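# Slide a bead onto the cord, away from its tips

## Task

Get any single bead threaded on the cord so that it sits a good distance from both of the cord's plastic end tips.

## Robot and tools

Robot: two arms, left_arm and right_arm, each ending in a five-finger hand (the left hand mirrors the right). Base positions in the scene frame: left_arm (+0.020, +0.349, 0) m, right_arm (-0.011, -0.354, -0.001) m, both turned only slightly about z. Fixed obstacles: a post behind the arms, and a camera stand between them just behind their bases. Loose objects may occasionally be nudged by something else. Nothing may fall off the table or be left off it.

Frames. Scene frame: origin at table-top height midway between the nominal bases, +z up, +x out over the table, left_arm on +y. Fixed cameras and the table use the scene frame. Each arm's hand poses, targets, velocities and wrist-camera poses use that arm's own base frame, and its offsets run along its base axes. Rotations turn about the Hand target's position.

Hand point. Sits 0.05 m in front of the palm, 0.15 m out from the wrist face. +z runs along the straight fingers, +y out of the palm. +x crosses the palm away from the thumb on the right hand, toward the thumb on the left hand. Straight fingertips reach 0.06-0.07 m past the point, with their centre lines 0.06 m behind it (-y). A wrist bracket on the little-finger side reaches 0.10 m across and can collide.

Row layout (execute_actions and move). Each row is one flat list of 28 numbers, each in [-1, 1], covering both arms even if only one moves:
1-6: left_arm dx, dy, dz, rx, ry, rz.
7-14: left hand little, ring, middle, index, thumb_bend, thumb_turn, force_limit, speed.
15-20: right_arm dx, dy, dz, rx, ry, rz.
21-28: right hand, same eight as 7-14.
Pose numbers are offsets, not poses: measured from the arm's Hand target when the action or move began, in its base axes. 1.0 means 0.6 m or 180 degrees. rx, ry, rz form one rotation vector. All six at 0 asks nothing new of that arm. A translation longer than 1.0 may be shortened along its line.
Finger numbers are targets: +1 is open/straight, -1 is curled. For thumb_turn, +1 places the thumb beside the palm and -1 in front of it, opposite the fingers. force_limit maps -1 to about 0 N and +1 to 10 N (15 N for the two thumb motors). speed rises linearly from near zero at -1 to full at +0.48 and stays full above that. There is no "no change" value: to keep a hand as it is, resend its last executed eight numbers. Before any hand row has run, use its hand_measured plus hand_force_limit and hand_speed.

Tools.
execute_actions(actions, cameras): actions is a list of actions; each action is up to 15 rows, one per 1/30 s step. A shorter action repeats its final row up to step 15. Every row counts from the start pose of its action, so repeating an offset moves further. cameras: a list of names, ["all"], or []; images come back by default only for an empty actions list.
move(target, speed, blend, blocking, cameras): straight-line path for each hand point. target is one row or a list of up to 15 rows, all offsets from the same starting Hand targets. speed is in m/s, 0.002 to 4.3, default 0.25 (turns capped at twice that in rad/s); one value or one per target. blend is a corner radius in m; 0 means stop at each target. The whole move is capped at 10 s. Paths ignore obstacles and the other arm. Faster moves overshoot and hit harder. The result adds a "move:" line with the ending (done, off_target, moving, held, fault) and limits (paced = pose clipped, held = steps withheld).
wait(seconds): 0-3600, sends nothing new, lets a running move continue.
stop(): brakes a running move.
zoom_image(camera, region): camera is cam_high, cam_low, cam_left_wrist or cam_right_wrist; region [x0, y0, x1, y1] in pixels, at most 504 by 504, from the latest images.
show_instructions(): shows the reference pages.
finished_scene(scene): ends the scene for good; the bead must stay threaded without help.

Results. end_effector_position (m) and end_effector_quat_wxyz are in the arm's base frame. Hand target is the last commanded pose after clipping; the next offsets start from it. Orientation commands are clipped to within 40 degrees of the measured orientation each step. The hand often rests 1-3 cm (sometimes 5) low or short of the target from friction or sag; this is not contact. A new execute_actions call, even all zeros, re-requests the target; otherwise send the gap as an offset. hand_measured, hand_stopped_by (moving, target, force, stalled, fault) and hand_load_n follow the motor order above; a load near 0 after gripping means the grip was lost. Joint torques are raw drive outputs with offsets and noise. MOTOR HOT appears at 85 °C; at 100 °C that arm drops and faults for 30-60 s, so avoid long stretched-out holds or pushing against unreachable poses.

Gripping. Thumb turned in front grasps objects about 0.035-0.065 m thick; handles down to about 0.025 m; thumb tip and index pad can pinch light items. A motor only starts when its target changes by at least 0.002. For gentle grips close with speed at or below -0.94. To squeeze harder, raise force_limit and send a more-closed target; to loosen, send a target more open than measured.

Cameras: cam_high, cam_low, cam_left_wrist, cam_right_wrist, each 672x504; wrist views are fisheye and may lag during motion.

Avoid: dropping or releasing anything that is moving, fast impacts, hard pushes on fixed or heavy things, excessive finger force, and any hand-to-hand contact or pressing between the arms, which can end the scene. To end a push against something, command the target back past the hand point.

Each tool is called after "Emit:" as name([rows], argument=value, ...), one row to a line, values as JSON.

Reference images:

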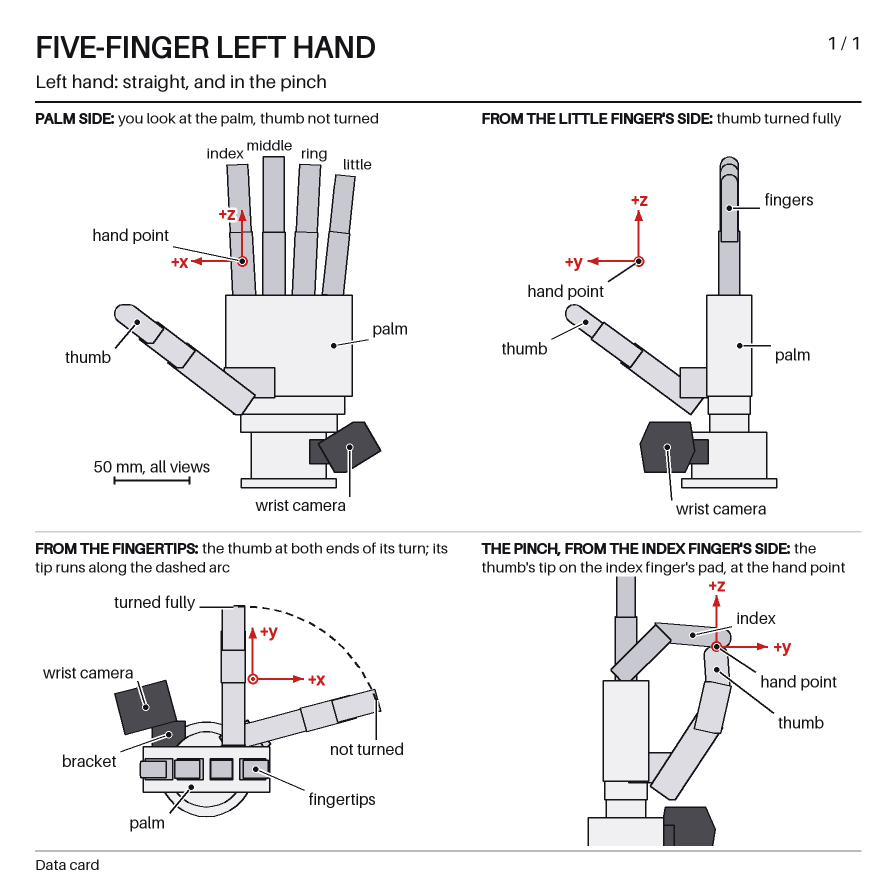

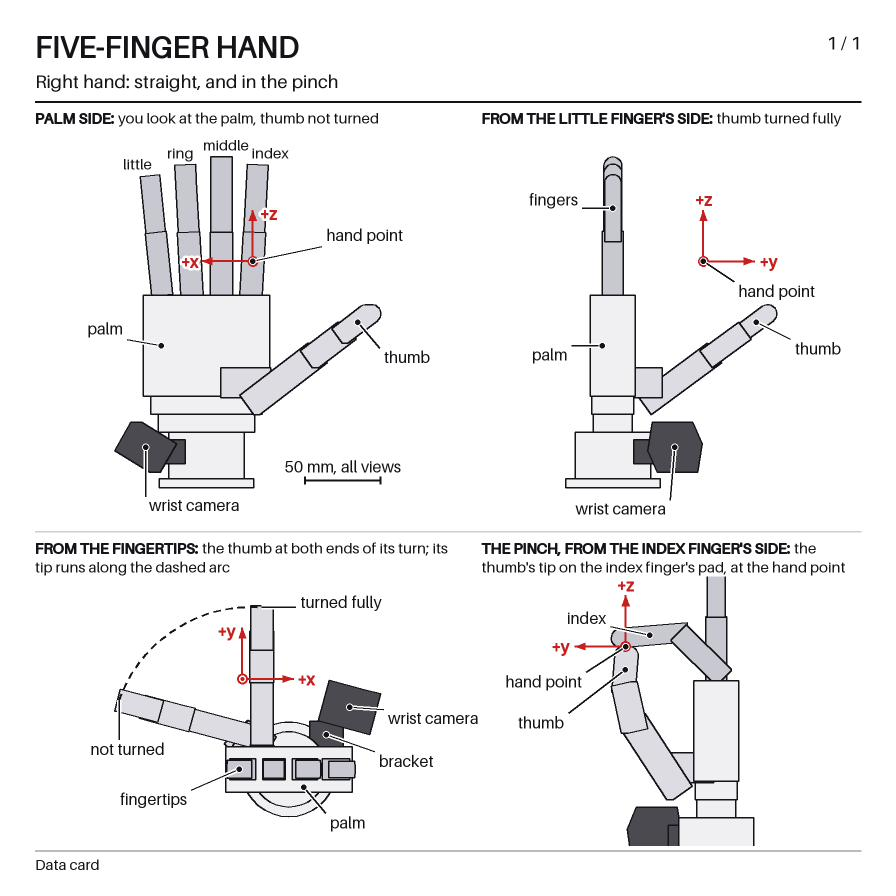

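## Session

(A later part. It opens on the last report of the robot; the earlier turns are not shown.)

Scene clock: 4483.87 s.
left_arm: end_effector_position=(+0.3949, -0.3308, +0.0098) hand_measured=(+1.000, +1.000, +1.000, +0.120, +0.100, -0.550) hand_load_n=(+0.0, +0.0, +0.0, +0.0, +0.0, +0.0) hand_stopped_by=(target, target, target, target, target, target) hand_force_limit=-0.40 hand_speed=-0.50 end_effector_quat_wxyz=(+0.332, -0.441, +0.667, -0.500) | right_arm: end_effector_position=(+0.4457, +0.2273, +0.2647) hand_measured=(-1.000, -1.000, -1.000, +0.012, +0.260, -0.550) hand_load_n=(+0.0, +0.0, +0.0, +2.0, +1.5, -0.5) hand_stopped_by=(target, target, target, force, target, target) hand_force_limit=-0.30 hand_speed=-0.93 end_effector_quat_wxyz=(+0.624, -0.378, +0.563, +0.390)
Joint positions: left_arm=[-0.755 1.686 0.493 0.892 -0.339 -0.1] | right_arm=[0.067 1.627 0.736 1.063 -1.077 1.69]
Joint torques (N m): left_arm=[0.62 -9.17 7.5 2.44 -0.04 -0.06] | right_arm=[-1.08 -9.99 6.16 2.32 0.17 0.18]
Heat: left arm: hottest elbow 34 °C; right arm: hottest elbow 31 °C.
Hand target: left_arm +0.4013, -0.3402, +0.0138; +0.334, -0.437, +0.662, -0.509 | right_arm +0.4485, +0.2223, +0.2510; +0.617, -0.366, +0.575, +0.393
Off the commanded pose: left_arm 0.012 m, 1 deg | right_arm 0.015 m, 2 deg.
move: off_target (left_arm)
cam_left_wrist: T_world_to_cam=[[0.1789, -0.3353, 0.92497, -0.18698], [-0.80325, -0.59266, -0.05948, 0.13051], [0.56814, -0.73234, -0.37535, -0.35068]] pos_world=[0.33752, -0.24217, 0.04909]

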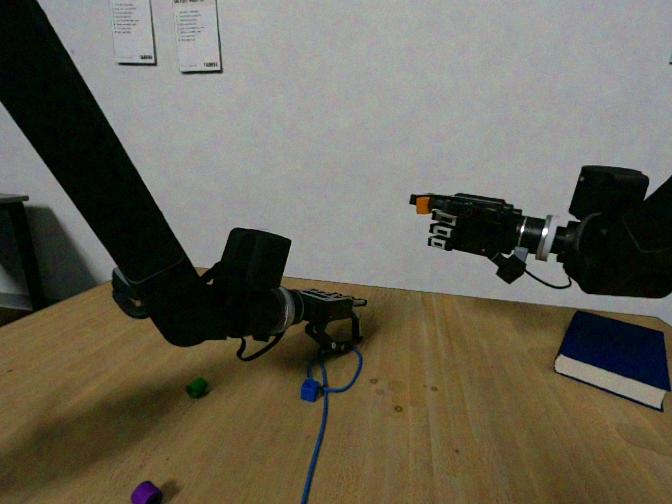

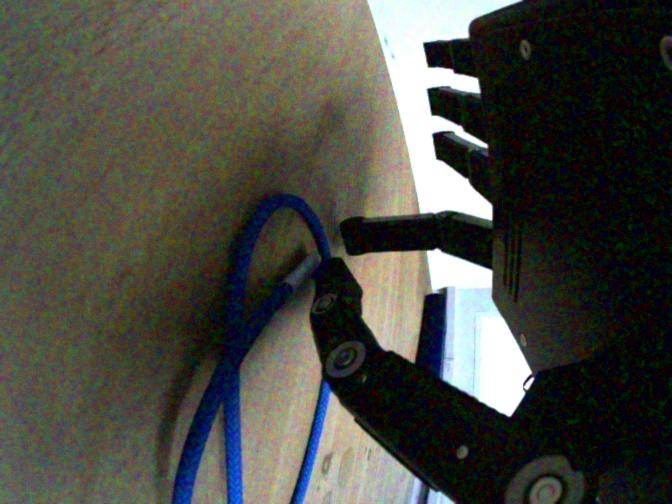

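Emit:
move(target=[-0.012,-0.03,0.05,0,0,0,1,1,1,0.12,0.10,-0.55,-0.4,-0.5,0,0,0,0,0,0,-1,-1,-1,-0.06,0.26,-0.55,-0.3,-0.93], speed=0.06, cameras=["cam_low","cam_left_wrist"])

Scene clock: 4490.07 s.
left_arm: end_effector_position=(+0.3903, -0.3445, +0.0302) hand_measured=(+1.000, +1.000, +1.000, +0.120, +0.100, -0.550) hand_load_n=(+0.0, +0.0, +0.0, +0.0, +0.0, +0.0) hand_stopped_by=(target, target, target, target, target, target) hand_force_limit=-0.40 hand_speed=-0.50 end_effector_quat_wxyz=(+0.336, -0.440, +0.669, -0.495) | right_arm: end_effector_position=(+0.4457, +0.2273, +0.2647) hand_measured=(-1.000, -1.000, -1.000, +0.012, +0.260, -0.550) hand_load_n=(-0.5, +0.0, +0.0, +2.0, +1.5, -0.5) hand_stopped_by=(target, target, target, force, target, target) hand_force_limit=-0.30 hand_speed=-0.93 end_effector_quat_wxyz=(+0.624, -0.378, +0.563, +0.390)
Joint positions: left_arm=[-0.797 1.615 0.52 0.784 -0.386 -0.106] | right_arm=[0.067 1.627 0.736 1.063 -1.077 1.69]
Joint torques (N m): left_arm=[0.15 -10.75 8.54 1.48 -0.06 -0.12] | right_arm=[-0.91 -9.93 6.13 2.32 0.16 0.16]
Heat: left arm: hottest elbow 34 °C; right arm: hottest elbow 31 °C.
Hand target: left_arm +0.3941, -0.3582, +0.0438; +0.334, -0.437, +0.662, -0.509 | right_arm +0.4485, +0.2223, +0.2510; +0.617, -0.366, +0.575, +0.393
Off the commanded pose: left_arm 0.020 m, 2 deg | right_arm 0.015 m, 2 deg.
move: off_target (left_arm)
cam_left_wrist: T_world_to_cam=[[0.18023, -0.34621, 0.92068, -0.21371], [-0.80041, -0.59566, -0.06731, 0.1181], [0.57172, -0.72479, -0.38447, -0.34893]] pos_world=[0.33253, -0.25655, 0.07055]

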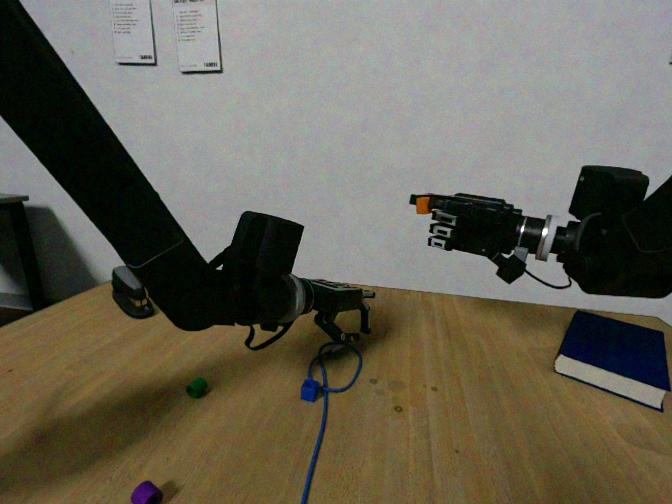

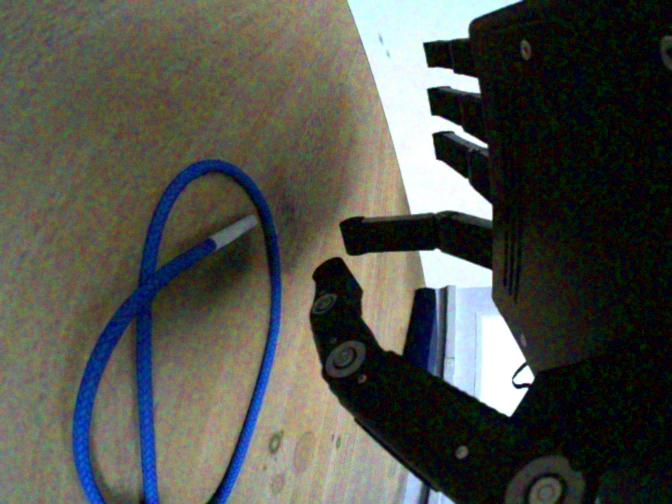

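Emit:
move(target=[-0.0217,0.008,-0.046,0,0,0,1,1,1,0.12,0.10,-0.55,-0.4,-0.5,0,0,0,0,0,0,-1,-1,-1,-0.06,0.26,-0.55,-0.3,-0.93], speed=0.06, cameras=["cam_low","cam_left_wrist"])

Emit:
zoom_image(camera="cam_left_wrist", region=[250, 180, 400, 330])

Scene clock: 4508.53 s.
left_arm: end_effector_position=(+0.3860, -0.3474, +0.0209) hand_measured=(+1.000, +1.000, +1.000, +0.120, +0.100, -0.550) hand_load_n=(+0.0, +0.0, +0.0, +0.0, +0.0, +0.0) hand_stopped_by=(target, target, target, target, target, target) hand_force_limit=-0.40 hand_speed=-0.50 end_effector_quat_wxyz=(+0.339, -0.439, +0.661, -0.506) | right_arm: end_effector_position=(+0.4457, +0.2273, +0.2647) hand_measured=(-1.000, -1.000, -1.000, +0.012, +0.260, -0.550) hand_load_n=(+0.0, +0.0, +0.0, +2.0, +1.5, -0.5) hand_stopped_by=(target, target, target, force, target, target) hand_force_limit=-0.30 hand_speed=-0.93 end_effector_quat_wxyz=(+0.624, -0.378, +0.563, +0.390)
Joint positions: left_arm=[-0.813 1.667 0.503 0.879 -0.403 -0.111] | right_arm=[0.067 1.627 0.736 1.063 -1.077 1.69]
Joint torques (N m): left_arm=[0.03 -9.05 5.75 2.41 -0.04 -0.13] | right_arm=[-1.08 -9.93 6.17 2.29 0.17 0.17]
Heat: left arm: hottest elbow 34 °C; right arm: hottest elbow 31 °C.
Hand target: left_arm +0.3811, -0.3533, +0.0163; +0.334, -0.437, +0.662, -0.509 | right_arm +0.4485, +0.2223, +0.2510; +0.617, -0.366, +0.575, +0.393
Off the commanded pose: left_arm 0.009 m, 1 deg | right_arm 0.015 m, 2 deg.
move: done
cam_left_wrist: T_world_to_cam=[[0.16254, -0.32703, 0.93093, -0.19216], [-0.79793, -0.59855, -0.07095, 0.11046], [0.58042, -0.73129, -0.35824, -0.35832]] pos_world=[0.32735, -0.25876, 0.05836]

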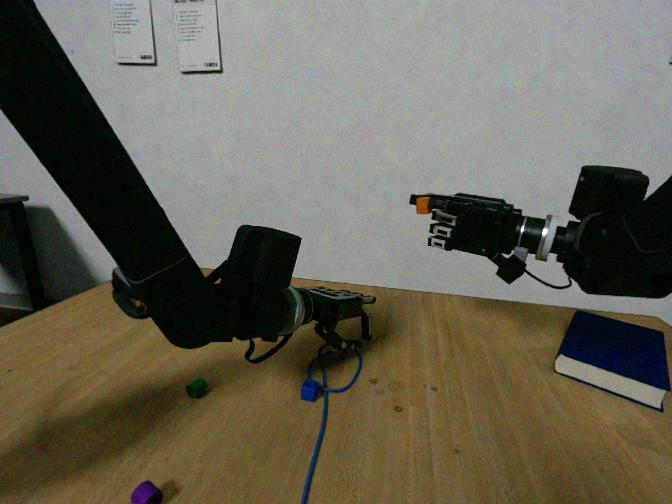

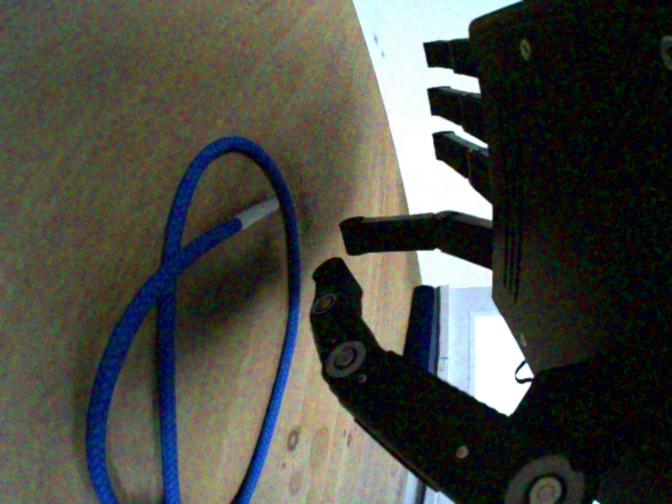

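Scaled by 3.360 from the camera's image (finer frame: 960x720).

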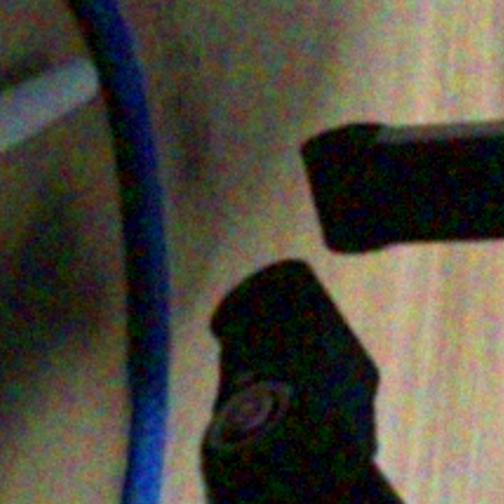

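Emit:
move(target=[-0.022,0.0,-0.016,0,0,0,1,1,1,0.12,0.10,-0.55,-0.4,-0.5,0,0,0,0,0,0,-1,-1,-1,-0.06,0.26,-0.55,-0.3,-0.93], speed=0.06, cameras=["cam_low","cam_left_wrist"])

Emit:
zoom_image(camera="cam_left_wrist", region=[250, 180, 400, 330])

Scene clock: 4518.83 s.
left_arm: end_effector_position=(+0.3726, -0.3490, +0.0123) hand_measured=(+1.000, +1.000, +1.000, +0.120, +0.100, -0.550) hand_load_n=(+0.0, +0.0, +0.0, +0.0, +0.0, +0.0) hand_stopped_by=(target, target, target, target, target, target) hand_force_limit=-0.40 hand_speed=-0.50 end_effector_quat_wxyz=(+0.338, -0.438, +0.660, -0.507) | right_arm: end_effector_position=(+0.4457, +0.2273, +0.2647) hand_measured=(-1.000, -1.000, -1.000, +0.012, +0.260, -0.550) hand_load_n=(+0.0, +0.0, +0.0, +2.0, +1.5, -0.5) hand_stopped_by=(target, target, target, force, target, target) hand_force_limit=-0.30 hand_speed=-0.93 end_effector_quat_wxyz=(+0.624, -0.378, +0.563, +0.390)
Joint positions: left_arm=[-0.843 1.688 0.479 0.924 -0.43 -0.12] | right_arm=[0.067 1.627 0.736 1.063 -1.077 1.69]
Joint torques (N m): left_arm=[0.21 -8.88 5.3 2.4 -0.05 -0.12] | right_arm=[-0.97 -10.11 6.13 2.3 0.17 0.18]
Heat: left arm: hottest elbow 34 °C; right arm: hottest elbow 31 °C.
Hand target: left_arm +0.3679, -0.3535, +0.0067; +0.334, -0.437, +0.662, -0.509 | right_arm +0.4485, +0.2223, +0.2510; +0.617, -0.366, +0.575, +0.393
Off the commanded pose: left_arm 0.008 m, 1 deg | right_arm 0.015 m, 2 deg.
move: done
cam_left_wrist: T_world_to_cam=[[0.16029, -0.3258, 0.93175, -0.18122], [-0.79917, -0.59687, -0.07122, 0.09916], [0.57934, -0.73321, -0.35604, -0.35516]] pos_world=[0.31405, -0.26027, 0.04947]

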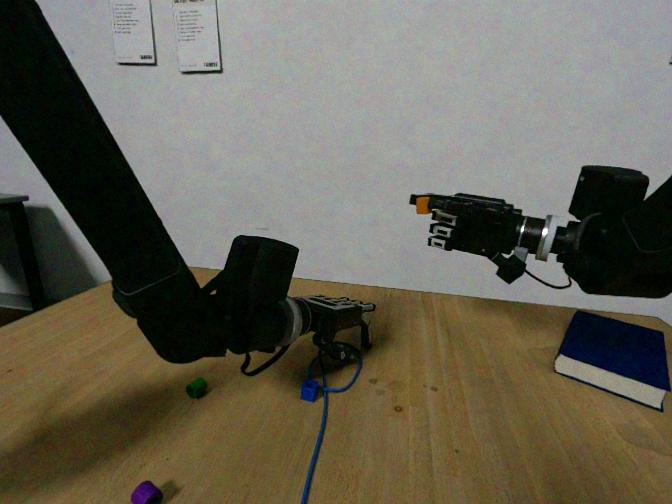

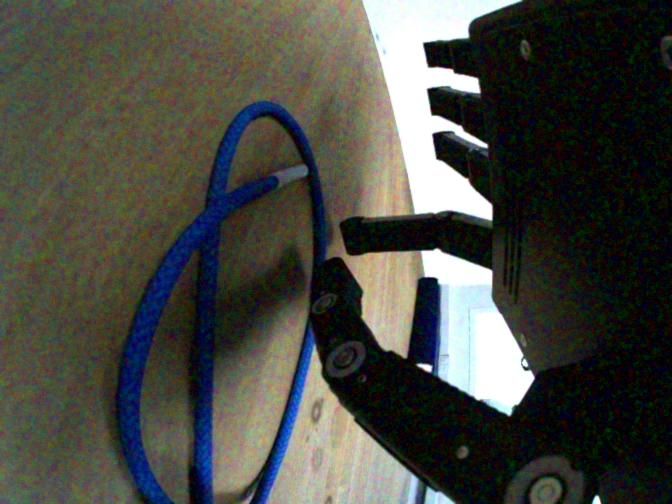

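Scaled by 3.360 from the camera's image (finer frame: 960x720).

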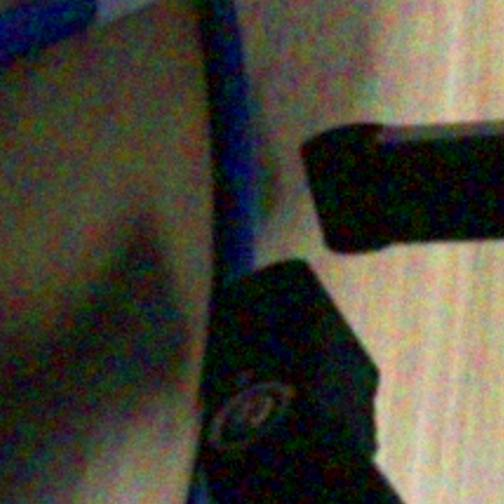

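Emit:
move([
  [0,0,0.06,0,0,0,1,1,1,0.12,0.10,-0.55,-0.4,-0.5,0,0,0,0,0,0,-1,-1,-1,-0.06,0.26,-0.55,-0.3,-0.93],
  [0,0,0.06,0,0,-0.1944,1,1,1,0.12,0.10,-0.55,-0.4,-0.5,0,0,0,0,0,0,-1,-1,-1,-0.06,0.26,-0.55,-0.3,-0.93],
], speed=0.1, blend=[0.01,0], cameras=["cam_low","cam_left_wrist"])

Scene clock: 4543.83 s.
left_arm: end_effector_position=(+0.3543, -0.3527, +0.0434) hand_measured=(+1.000, +1.000, +1.000, +0.120, +0.100, -0.550) hand_load_n=(+0.0, +0.0, +0.0, +0.0, +0.0, +0.0) hand_stopped_by=(target, target, target, target, target, target) hand_force_limit=-0.40 hand_speed=-0.50 end_effector_quat_wxyz=(+0.160, -0.216, +0.763, -0.587) | right_arm: end_effector_position=(+0.4457, +0.2273, +0.2647) hand_measured=(-1.000, -1.000, -1.000, +0.012, +0.260, -0.550) hand_load_n=(+0.0, +0.0, +0.0, +2.0, +1.5, -0.5) hand_stopped_by=(target, target, target, force, target, target) hand_force_limit=-0.30 hand_speed=-0.93 end_effector_quat_wxyz=(+0.624, -0.378, +0.563, +0.390)
Joint positions: left_arm=[-0.572 1.584 0.512 0.782 0.44 0.116] | right_arm=[0.067 1.627 0.736 1.063 -1.077 1.69]
Joint torques (N m): left_arm=[2.14 -8.47 9.06 1.42 0.24 -0.02] | right_arm=[-0.91 -9.82 6.13 2.3 0.16 0.17]
Heat: left arm: hottest elbow 33 °C; right arm: hottest elbow 31 °C.
Hand target: left_arm +0.3679, -0.3534, +0.0427; +0.165, -0.218, +0.763, -0.586 | right_arm +0.4485, +0.2223, +0.2510; +0.617, -0.366, +0.575, +0.393
Off the commanded pose: left_arm 0.014 m, 1 deg | right_arm 0.015 m, 2 deg.
move: off_target (left_arm)
cam_left_wrist: T_world_to_cam=[[-0.05095, -0.35409, 0.93382, -0.14364], [-0.99816, -0.0126, -0.05924, 0.3606], [0.03274, -0.93513, -0.3528, -0.21379]] pos_world=[0.35962, -0.24624, 0.08007]

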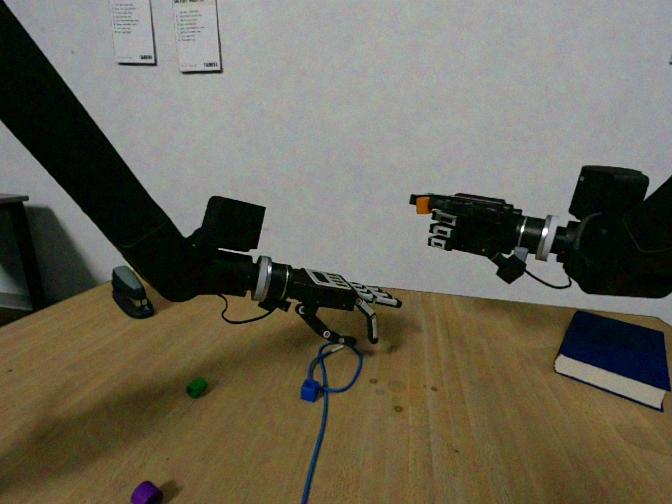

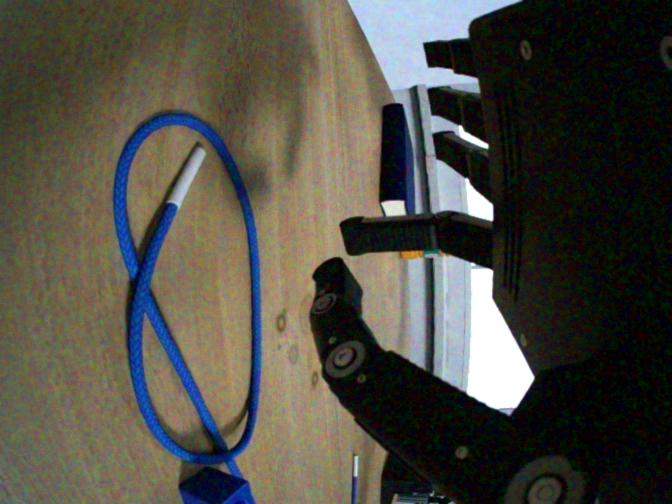

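Emit:
move(target=[0.0,0.0,-0.042,0,0,0,1,1,1,0.12,0.10,-0.55,-0.4,-0.5,0,0,0,0,0,0,-1,-1,-1,-0.06,0.26,-0.55,-0.3,-0.93], speed=0.06, cameras=["cam_low","cam_left_wrist"])

Emit:
zoom_image(camera="cam_left_wrist", region=[230, 180, 380, 330])

Scene clock: 4587.80 s.
left_arm: end_effector_position=(+0.3546, -0.3527, +0.0151) hand_measured=(+1.000, +1.000, +1.000, +0.120, +0.100, -0.550) hand_load_n=(+0.0, +0.0, +0.0, +0.0, +0.0, +0.0) hand_stopped_by=(target, target, target, target, target, target) hand_force_limit=-0.40 hand_speed=-0.50 end_effector_quat_wxyz=(+0.155, -0.220, +0.768, -0.581) | right_arm: end_effector_position=(+0.4457, +0.2273, +0.2647) hand_measured=(-1.000, -1.000, -1.000, +0.012, +0.260, -0.550) hand_load_n=(+0.0, +0.0, +0.0, +2.0, +1.5, -0.5) hand_stopped_by=(target, target, target, force, target, target) hand_force_limit=-0.30 hand_speed=-0.93 end_effector_quat_wxyz=(+0.624, -0.378, +0.563, +0.390)
Joint positions: left_arm=[-0.572 1.677 0.512 0.855 0.44 0.118] | right_arm=[0.067 1.627 0.736 1.063 -1.077 1.69]
Joint torques (N m): left_arm=[1.85 -9.35 7.57 2.45 0.23 0] | right_arm=[-0.91 -9.93 6.19 2.28 0.17 0.17]
Heat: left arm: hottest elbow 35 °C; right arm: hottest elbow 31 °C.
Hand target: left_arm +0.3680, -0.3534, +0.0175; +0.165, -0.218, +0.763, -0.586 | right_arm +0.4485, +0.2223, +0.2510; +0.617, -0.366, +0.575, +0.393
Off the commanded pose: left_arm 0.014 m, 1 deg | right_arm 0.015 m, 2 deg.
move: off_target (left_arm)
cam_left_wrist: T_world_to_cam=[[-0.03674, -0.36484, 0.93034, -0.1261], [-0.99896, -0.01157, -0.04399, 0.35961], [0.02682, -0.931, -0.36404, -0.22007]] pos_world=[0.36051, -0.24673, 0.05302]

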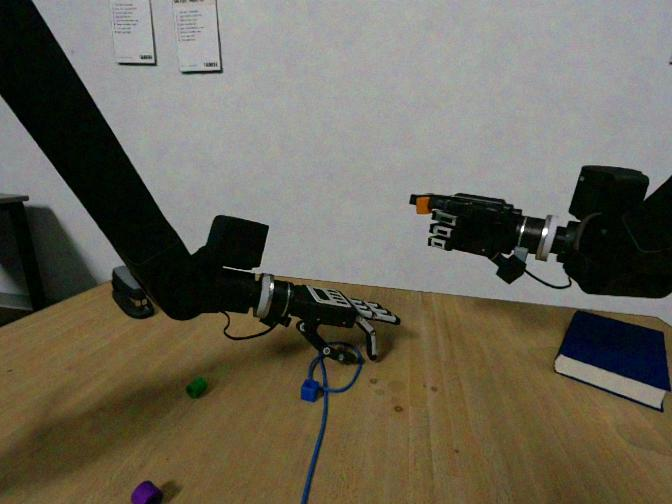

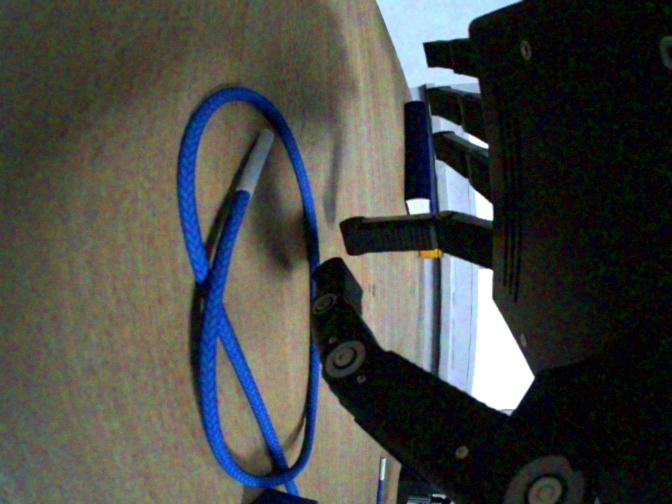

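Scaled by 3.360 from the camera's image (finer frame: 960x720).

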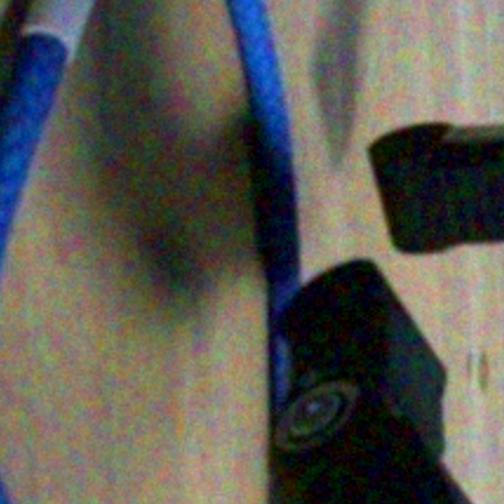

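Emit:
move(target=[0.008,0.0065,-0.007,0,0,0,1,1,1,0.12,0.10,-0.55,-0.4,-0.5,0,0,0,0,0,0,-1,-1,-1,-0.06,0.26,-0.55,-0.3,-0.93], speed=0.06, cameras=["cam_low","cam_left_wrist"])

Emit:
zoom_image(camera="cam_left_wrist", region=[230, 180, 380, 330])

Scene clock: 4609.03 s.
left_arm: end_effector_position=(+0.3578, -0.3476, +0.0107) hand_measured=(+1.000, +1.000, +1.000, +0.120, +0.100, -0.550) hand_load_n=(+0.0, +0.0, +0.0, +0.0, +0.0, +0.0) hand_stopped_by=(target, target, target, target, target, target) hand_force_limit=-0.40 hand_speed=-0.50 end_effector_quat_wxyz=(+0.154, -0.221, +0.768, -0.581) | right_arm: end_effector_position=(+0.4457, +0.2273, +0.2647) hand_measured=(-1.000, -1.000, -1.000, +0.012, +0.260, -0.550) hand_load_n=(+0.0, +0.0, +0.0, +2.0, +1.5, -0.5) hand_stopped_by=(target, target, target, force, target, target) hand_force_limit=-0.30 hand_speed=-0.93 end_effector_quat_wxyz=(+0.624, -0.378, +0.563, +0.390)
Joint positions: left_arm=[-0.555 1.692 0.512 0.865 0.456 0.122] | right_arm=[0.067 1.627 0.736 1.063 -1.077 1.69]
Joint torques (N m): left_arm=[1.96 -9.05 7.87 2.44 0.26 -0.02] | right_arm=[-1.03 -9.88 6.12 2.29 0.17 0.18]
Heat: left arm: hottest elbow 35 °C; right arm: hottest elbow 31 °C.
Hand target: left_arm +0.3728, -0.3495, +0.0134; +0.165, -0.218, +0.763, -0.586 | right_arm +0.4485, +0.2223, +0.2510; +0.617, -0.366, +0.575, +0.393
Off the commanded pose: left_arm 0.015 m, 2 deg | right_arm 0.015 m, 2 deg.
move: off_target (left_arm)
cam_left_wrist: T_world_to_cam=[[-0.0332, -0.36555, 0.9302, -0.12147], [-0.99908, -0.01301, -0.04078, 0.36221], [0.02701, -0.9307, -0.36478, -0.21697]] pos_world=[0.36371, -0.24163, 0.04862]

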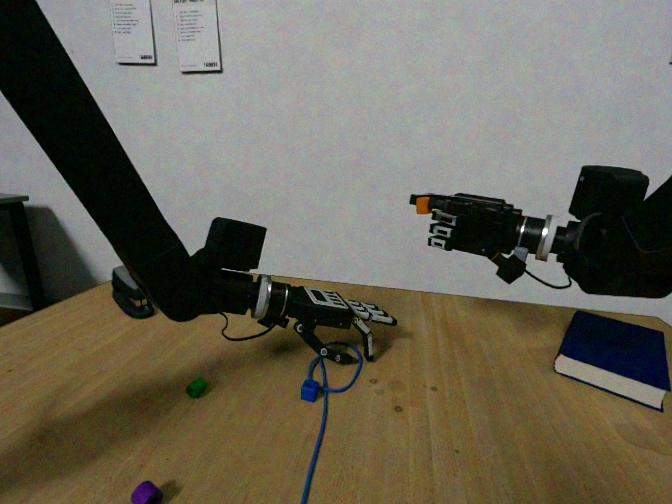

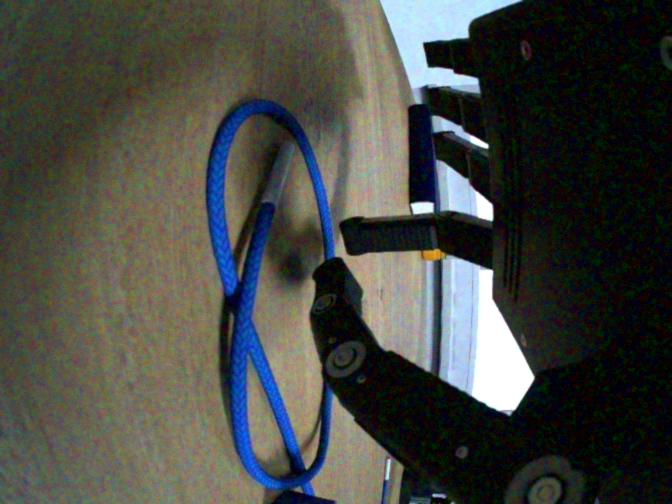

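Scaled by 3.360 from the camera's image (finer frame: 960x720).

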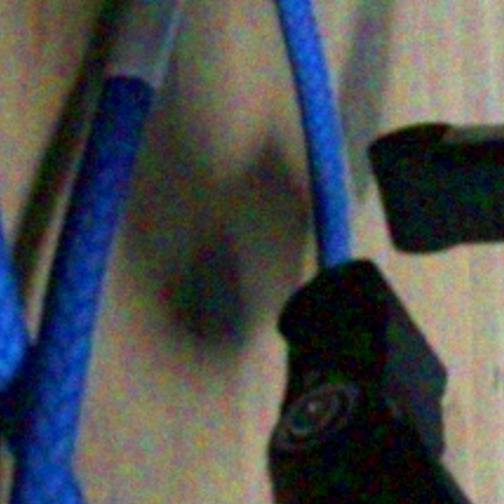

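Emit:
execute_actions([
  [[0,0,0,0,0,0,1,1,1,-0.35,0.10,-0.55,-0.4,-0.9,0,0,0,0,0,0,-1,-1,-1,-0.06,0.26,-0.55,-0.3,-0.93]],
  [[0,0,0,0,0,0,1,1,1,-0.35,0.10,-0.55,-0.4,-0.9,0,0,0,0,0,0,-1,-1,-1,-0.06,0.26,-0.55,-0.3,-0.93]],
  [[0,0,0,0,0,0,1,1,1,-0.35,0.10,-0.55,-0.4,-0.9,0,0,0,0,0,0,-1,-1,-1,-0.06,0.26,-0.55,-0.3,-0.93]],
  [[0,0,0,0,0,0,1,1,1,-0.35,0.10,-0.55,-0.4,-0.9,0,0,0,0,0,0,-1,-1,-1,-0.06,0.26,-0.55,-0.3,-0.93]],
  [[0,0,0,0,0,0,1,1,1,-0.35,0.10,-0.55,-0.4,-0.9,0,0,0,0,0,0,-1,-1,-1,-0.06,0.26,-0.55,-0.3,-0.93]],
  [[0,0,0,0,0,0,1,1,1,-0.35,0.10,-0.55,-0.4,-0.9,0,0,0,0,0,0,-1,-1,-1,-0.06,0.26,-0.55,-0.3,-0.93]],
], cameras=["cam_low","cam_left_wrist"])

Emit:
zoom_image(camera="cam_left_wrist", region=[230, 180, 380, 330])

Scene clock: 4624.90 s.
left_arm: end_effector_position=(+0.3580, -0.3476, +0.0110) hand_measured=(+1.000, +1.000, +1.000, -0.232, +0.100, -0.550) hand_load_n=(+0.0, +0.0, +0.0, +2.5, +0.5, -0.5) hand_stopped_by=(target, target, target, force, target, target) hand_force_limit=-0.40 hand_speed=-0.90 end_effector_quat_wxyz=(+0.155, -0.221, +0.768, -0.581) | right_arm: end_effector_position=(+0.4457, +0.2273, +0.2647) hand_measured=(-1.000, -1.000, -1.000, +0.012, +0.260, -0.550) hand_load_n=(+0.0, +0.0, -0.5, +2.0, +1.5, -0.5) hand_stopped_by=(target, target, target, force, target, target) hand_force_limit=-0.30 hand_speed=-0.93 end_effector_quat_wxyz=(+0.624, -0.378, +0.563, +0.390)
Joint positions: left_arm=[-0.555 1.692 0.512 0.866 0.456 0.122] | right_arm=[0.067 1.627 0.736 1.063 -1.077 1.69]
Joint torques (N m): left_arm=[2.08 -9.23 7.9 2.4 0.24 0.01] | right_arm=[-0.85 -9.93 6.16 2.29 0.17 0.17]
Heat: left arm: hottest elbow 35 °C; right arm: hottest elbow 31 °C.
Hand target: left_arm +0.3728, -0.3495, +0.0134; +0.165, -0.218, +0.763, -0.586 | right_arm +0.4485, +0.2223, +0.2510; +0.617, -0.366, +0.575, +0.393
Off the commanded pose: left_arm 0.015 m, 1 deg | right_arm 0.015 m, 2 deg.
cam_left_wrist: T_world_to_cam=[[-0.03474, -0.36498, 0.93037, -0.12106], [-0.99902, -0.01294, -0.04238, 0.3624], [0.02751, -0.93092, -0.36417, -0.21713]] pos_world=[0.36381, -0.24163, 0.04892]

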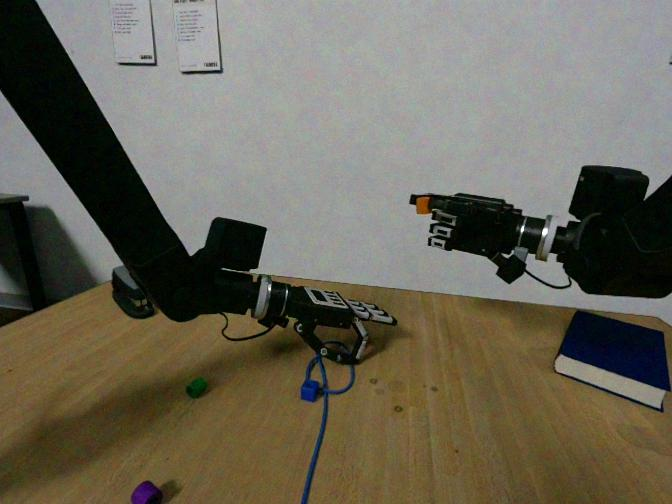

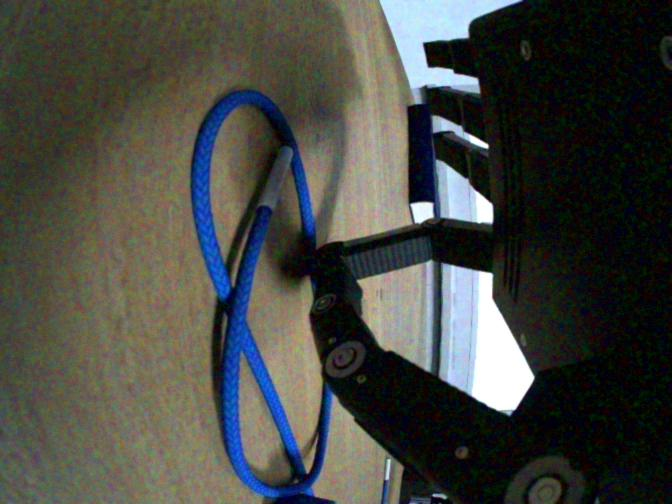

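Scaled by 3.360 from the camera's image (finer frame: 960x720).

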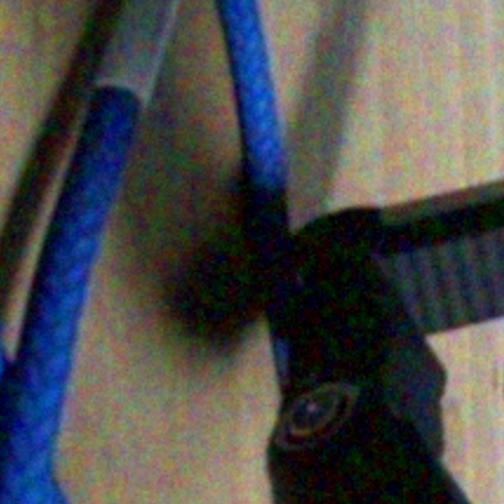

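Emit:
move(target=[0.0,0.0,0.07,0,0,0,1,1,1,-0.35,0.10,-0.55,-0.4,-0.9,0,0,0,0,0,0,-1,-1,-1,-0.06,0.26,-0.55,-0.3,-0.93], speed=0.06, cameras=["cam_low","cam_left_wrist"])

Scene clock: 4629.83 s.
left_arm: end_effector_position=(+0.3578, -0.3476, +0.0417) hand_measured=(+1.000, +1.000, +1.000, -0.232, +0.100, -0.550) hand_load_n=(+0.0, +0.0, +0.0, +2.5, +0.5, +0.0) hand_stopped_by=(target, target, target, force, target, target) hand_force_limit=-0.40 hand_speed=-0.90 end_effector_quat_wxyz=(+0.152, -0.222, +0.770, -0.579) | right_arm: end_effector_position=(+0.4457, +0.2273, +0.2647) hand_measured=(-1.000, -1.000, -1.000, +0.012, +0.260, -0.550) hand_load_n=(+0.0, +0.0, +0.5, +2.0, +1.0, -0.5) hand_stopped_by=(target, target, target, force, target, target) hand_force_limit=-0.30 hand_speed=-0.93 end_effector_quat_wxyz=(+0.624, -0.378, +0.563, +0.390)
Joint positions: left_arm=[-0.555 1.575 0.525 0.728 0.456 0.122] | right_arm=[0.067 1.627 0.736 1.063 -1.077 1.69]
Joint torques (N m): left_arm=[2.02 -10.93 9.05 1.39 0.23 0] | right_arm=[-0.97 -9.76 6.17 2.26 0.16 0.17]
Heat: left arm: hottest elbow 35 °C; right arm: hottest elbow 31 °C.
Hand target: left_arm +0.3727, -0.3495, +0.0553; +0.165, -0.218, +0.763, -0.586 | right_arm +0.4485, +0.2223, +0.2510; +0.617, -0.366, +0.575, +0.393
Off the commanded pose: left_arm 0.020 m, 2 deg | right_arm 0.015 m, 2 deg.
move: off_target (left_arm)
cam_left_wrist: T_world_to_cam=[[-0.02816, -0.36902, 0.92899, -0.15331], [-0.9993, -0.01248, -0.03525, 0.36355], [0.0246, -0.92934, -0.36841, -0.20422]] pos_world=[0.364, -0.24182, 0.08]

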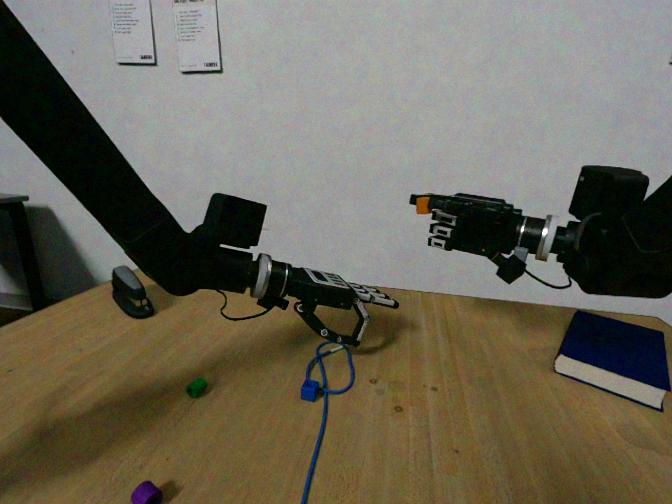

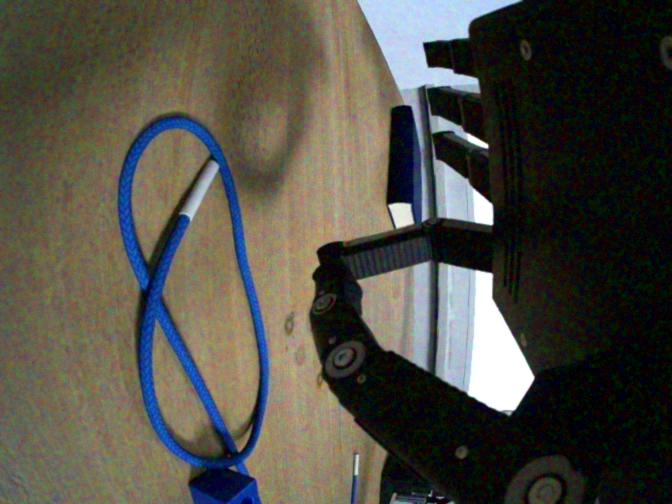

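Emit:
move([
  [-0.0042,0.0067,-0.05,0,0,0,1,1,1,0.12,0.10,-0.55,-0.4,-0.5,0,0,0,0,0,0,-1,-1,-1,-0.06,0.26,-0.55,-0.3,-0.93],
  [-0.0042,0.0067,-0.072,0,0,0,1,1,1,0.12,0.10,-0.55,-0.4,-0.5,0,0,0,0,0,0,-1,-1,-1,-0.06,0.26,-0.55,-0.3,-0.93],
], speed=0.05, blend=[0.01,0], cameras=["cam_low","cam_left_wrist"])

Emit:
zoom_image(camera="cam_left_wrist", region=[230, 180, 380, 330])

Scene clock: 4656.77 s.
left_arm: end_effector_position=(+0.3646, -0.3508, +0.0172) hand_measured=(+1.000, +1.000, +1.000, +0.120, +0.100, -0.550) hand_load_n=(+0.0, +0.0, +0.0, +0.0, +0.0, +0.0) hand_stopped_by=(target, target, target, target, target, target) hand_force_limit=-0.40 hand_speed=-0.50 end_effector_quat_wxyz=(+0.160, -0.215, +0.764, -0.588) | right_arm: end_effector_position=(+0.4457, +0.2273, +0.2647) hand_measured=(-1.000, -1.000, -1.000, +0.012, +0.260, -0.550) hand_load_n=(+0.0, +0.0, +0.0, +2.0, +1.0, -0.5) hand_stopped_by=(target, target, target, force, target, target) hand_force_limit=-0.30 hand_speed=-0.93 end_effector_quat_wxyz=(+0.624, -0.378, +0.563, +0.390)
Joint positions: left_arm=[-0.552 1.692 0.525 0.875 0.461 0.124] | right_arm=[0.067 1.627 0.736 1.063 -1.077 1.69]
Joint torques (N m): left_arm=[2.2 -9.35 5.75 2.39 0.24 0.01] | right_arm=[-0.91 -9.76 6.19 2.29 0.15 0.16]
Heat: left arm: hottest elbow 35 °C; right arm: hottest elbow 31 °C.
Hand target: left_arm +0.3702, -0.3454, +0.0119; +0.165, -0.218, +0.763, -0.586 | right_arm +0.4485, +0.2223, +0.2510; +0.617, -0.366, +0.575, +0.393
Off the commanded pose: left_arm 0.009 m, 1 deg | right_arm 0.015 m, 2 deg.
move: done; blend cut to 0.0066 m at target 1
cam_left_wrist: T_world_to_cam=[[-0.05332, -0.35443, 0.93356, -0.11739], [-0.99807, -0.01089, -0.06114, 0.36995], [0.03184, -0.93502, -0.35317, -0.22124]] pos_world=[0.37002, -0.24444, 0.05407]

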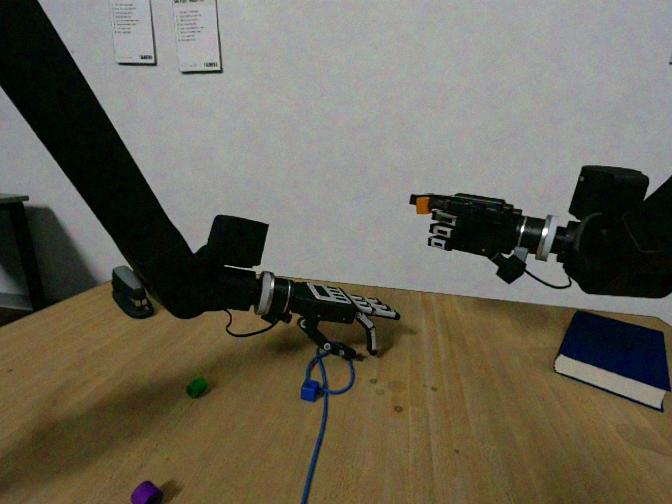

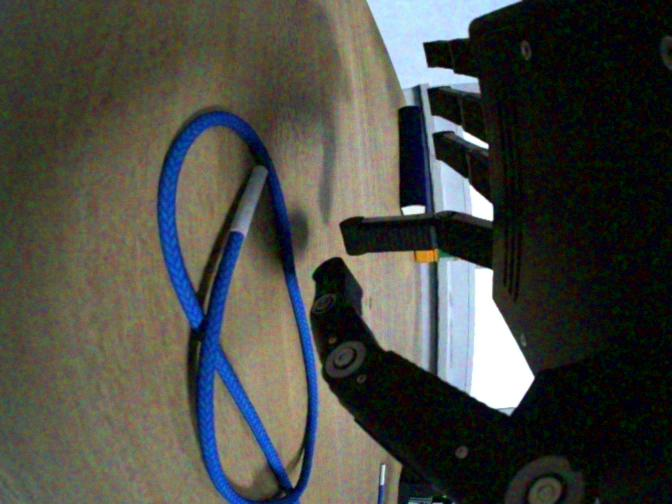

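Scaled by 3.360 from the camera's image (finer frame: 960x720).

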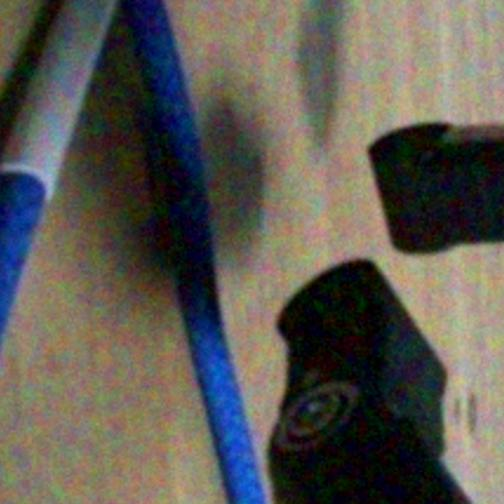

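Emit:
move(target=[-0.0108,0.0178,-0.012,0,0,0,1,1,1,0.12,0.10,-0.55,-0.4,-0.5,0,0,0,0,0,0,-1,-1,-1,-0.06,0.26,-0.55,-0.3,-0.93], speed=0.05, cameras=["cam_low","cam_left_wrist"])

Emit:
zoom_image(camera="cam_left_wrist", region=[230, 180, 380, 330])

Scene clock: 4669.60 s.
left_arm: end_effector_position=(+0.3598, -0.3405, +0.0117) hand_measured=(+1.000, +1.000, +1.000, +0.120, +0.100, -0.550) hand_load_n=(+0.0, +0.0, +0.0, +0.0, +0.0, +0.0) hand_stopped_by=(target, target, target, target, target, target) hand_force_limit=-0.40 hand_speed=-0.50 end_effector_quat_wxyz=(+0.161, -0.215, +0.762, -0.589) | right_arm: end_effector_position=(+0.4457, +0.2273, +0.2647) hand_measured=(-1.000, -1.000, -1.000, +0.012, +0.260, -0.550) hand_load_n=(+0.5, +0.0, +0.0, +2.5, +1.0, -0.5) hand_stopped_by=(target, target, target, force, target, target) hand_force_limit=-0.30 hand_speed=-0.93 end_effector_quat_wxyz=(+0.624, -0.378, +0.563, +0.390)
Joint positions: left_arm=[-0.534 1.701 0.496 0.914 0.477 0.129] | right_arm=[0.067 1.627 0.736 1.063 -1.077 1.69]
Joint torques (N m): left_arm=[2.14 -8.94 5.27 2.3 0.26 0.03] | right_arm=[-0.91 -9.88 6.13 2.28 0.16 0.16]
Heat: left arm: hottest elbow 34 °C; right arm: hottest elbow 30 °C.
Hand target: left_arm +0.3637, -0.3349, +0.0048; +0.165, -0.218, +0.763, -0.586 | right_arm +0.4485, +0.2223, +0.2510; +0.617, -0.366, +0.575, +0.393
Off the commanded pose: left_arm 0.010 m, 1 deg | right_arm 0.015 m, 2 deg.
move: done
cam_left_wrist: T_world_to_cam=[[-0.05577, -0.35188, 0.93438, -0.10711], [-0.99787, -0.01208, -0.0641, 0.36451], [0.03384, -0.93597, -0.35046, -0.21448]] pos_world=[0.36502, -0.23404, 0.04829]

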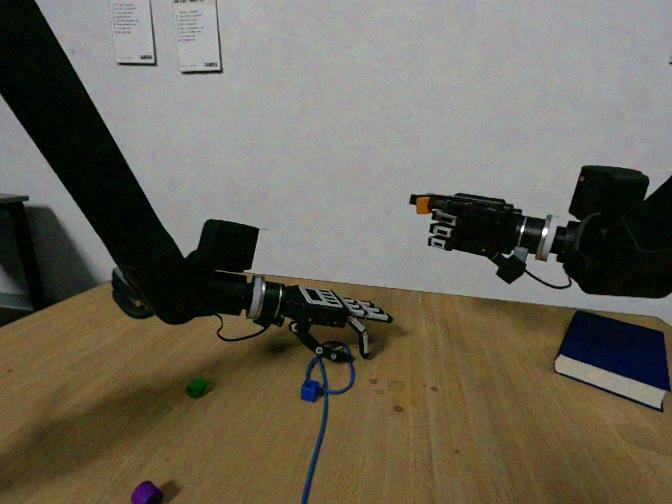

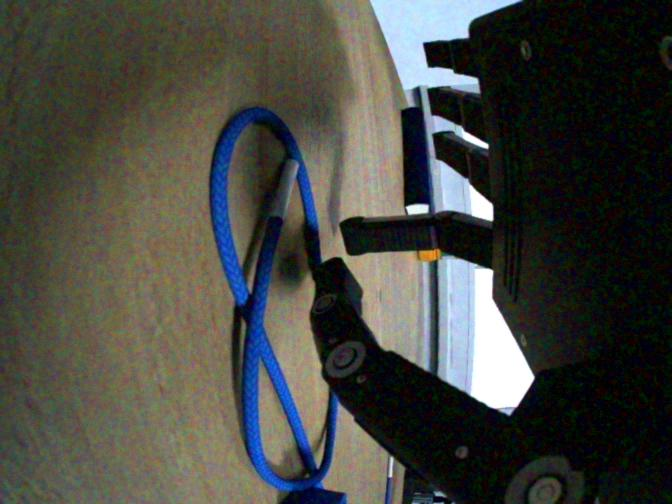

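Scaled by 3.360 from the camera's image (finer frame: 960x720).

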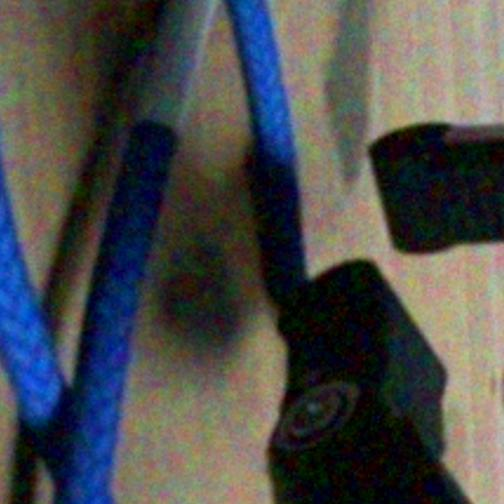

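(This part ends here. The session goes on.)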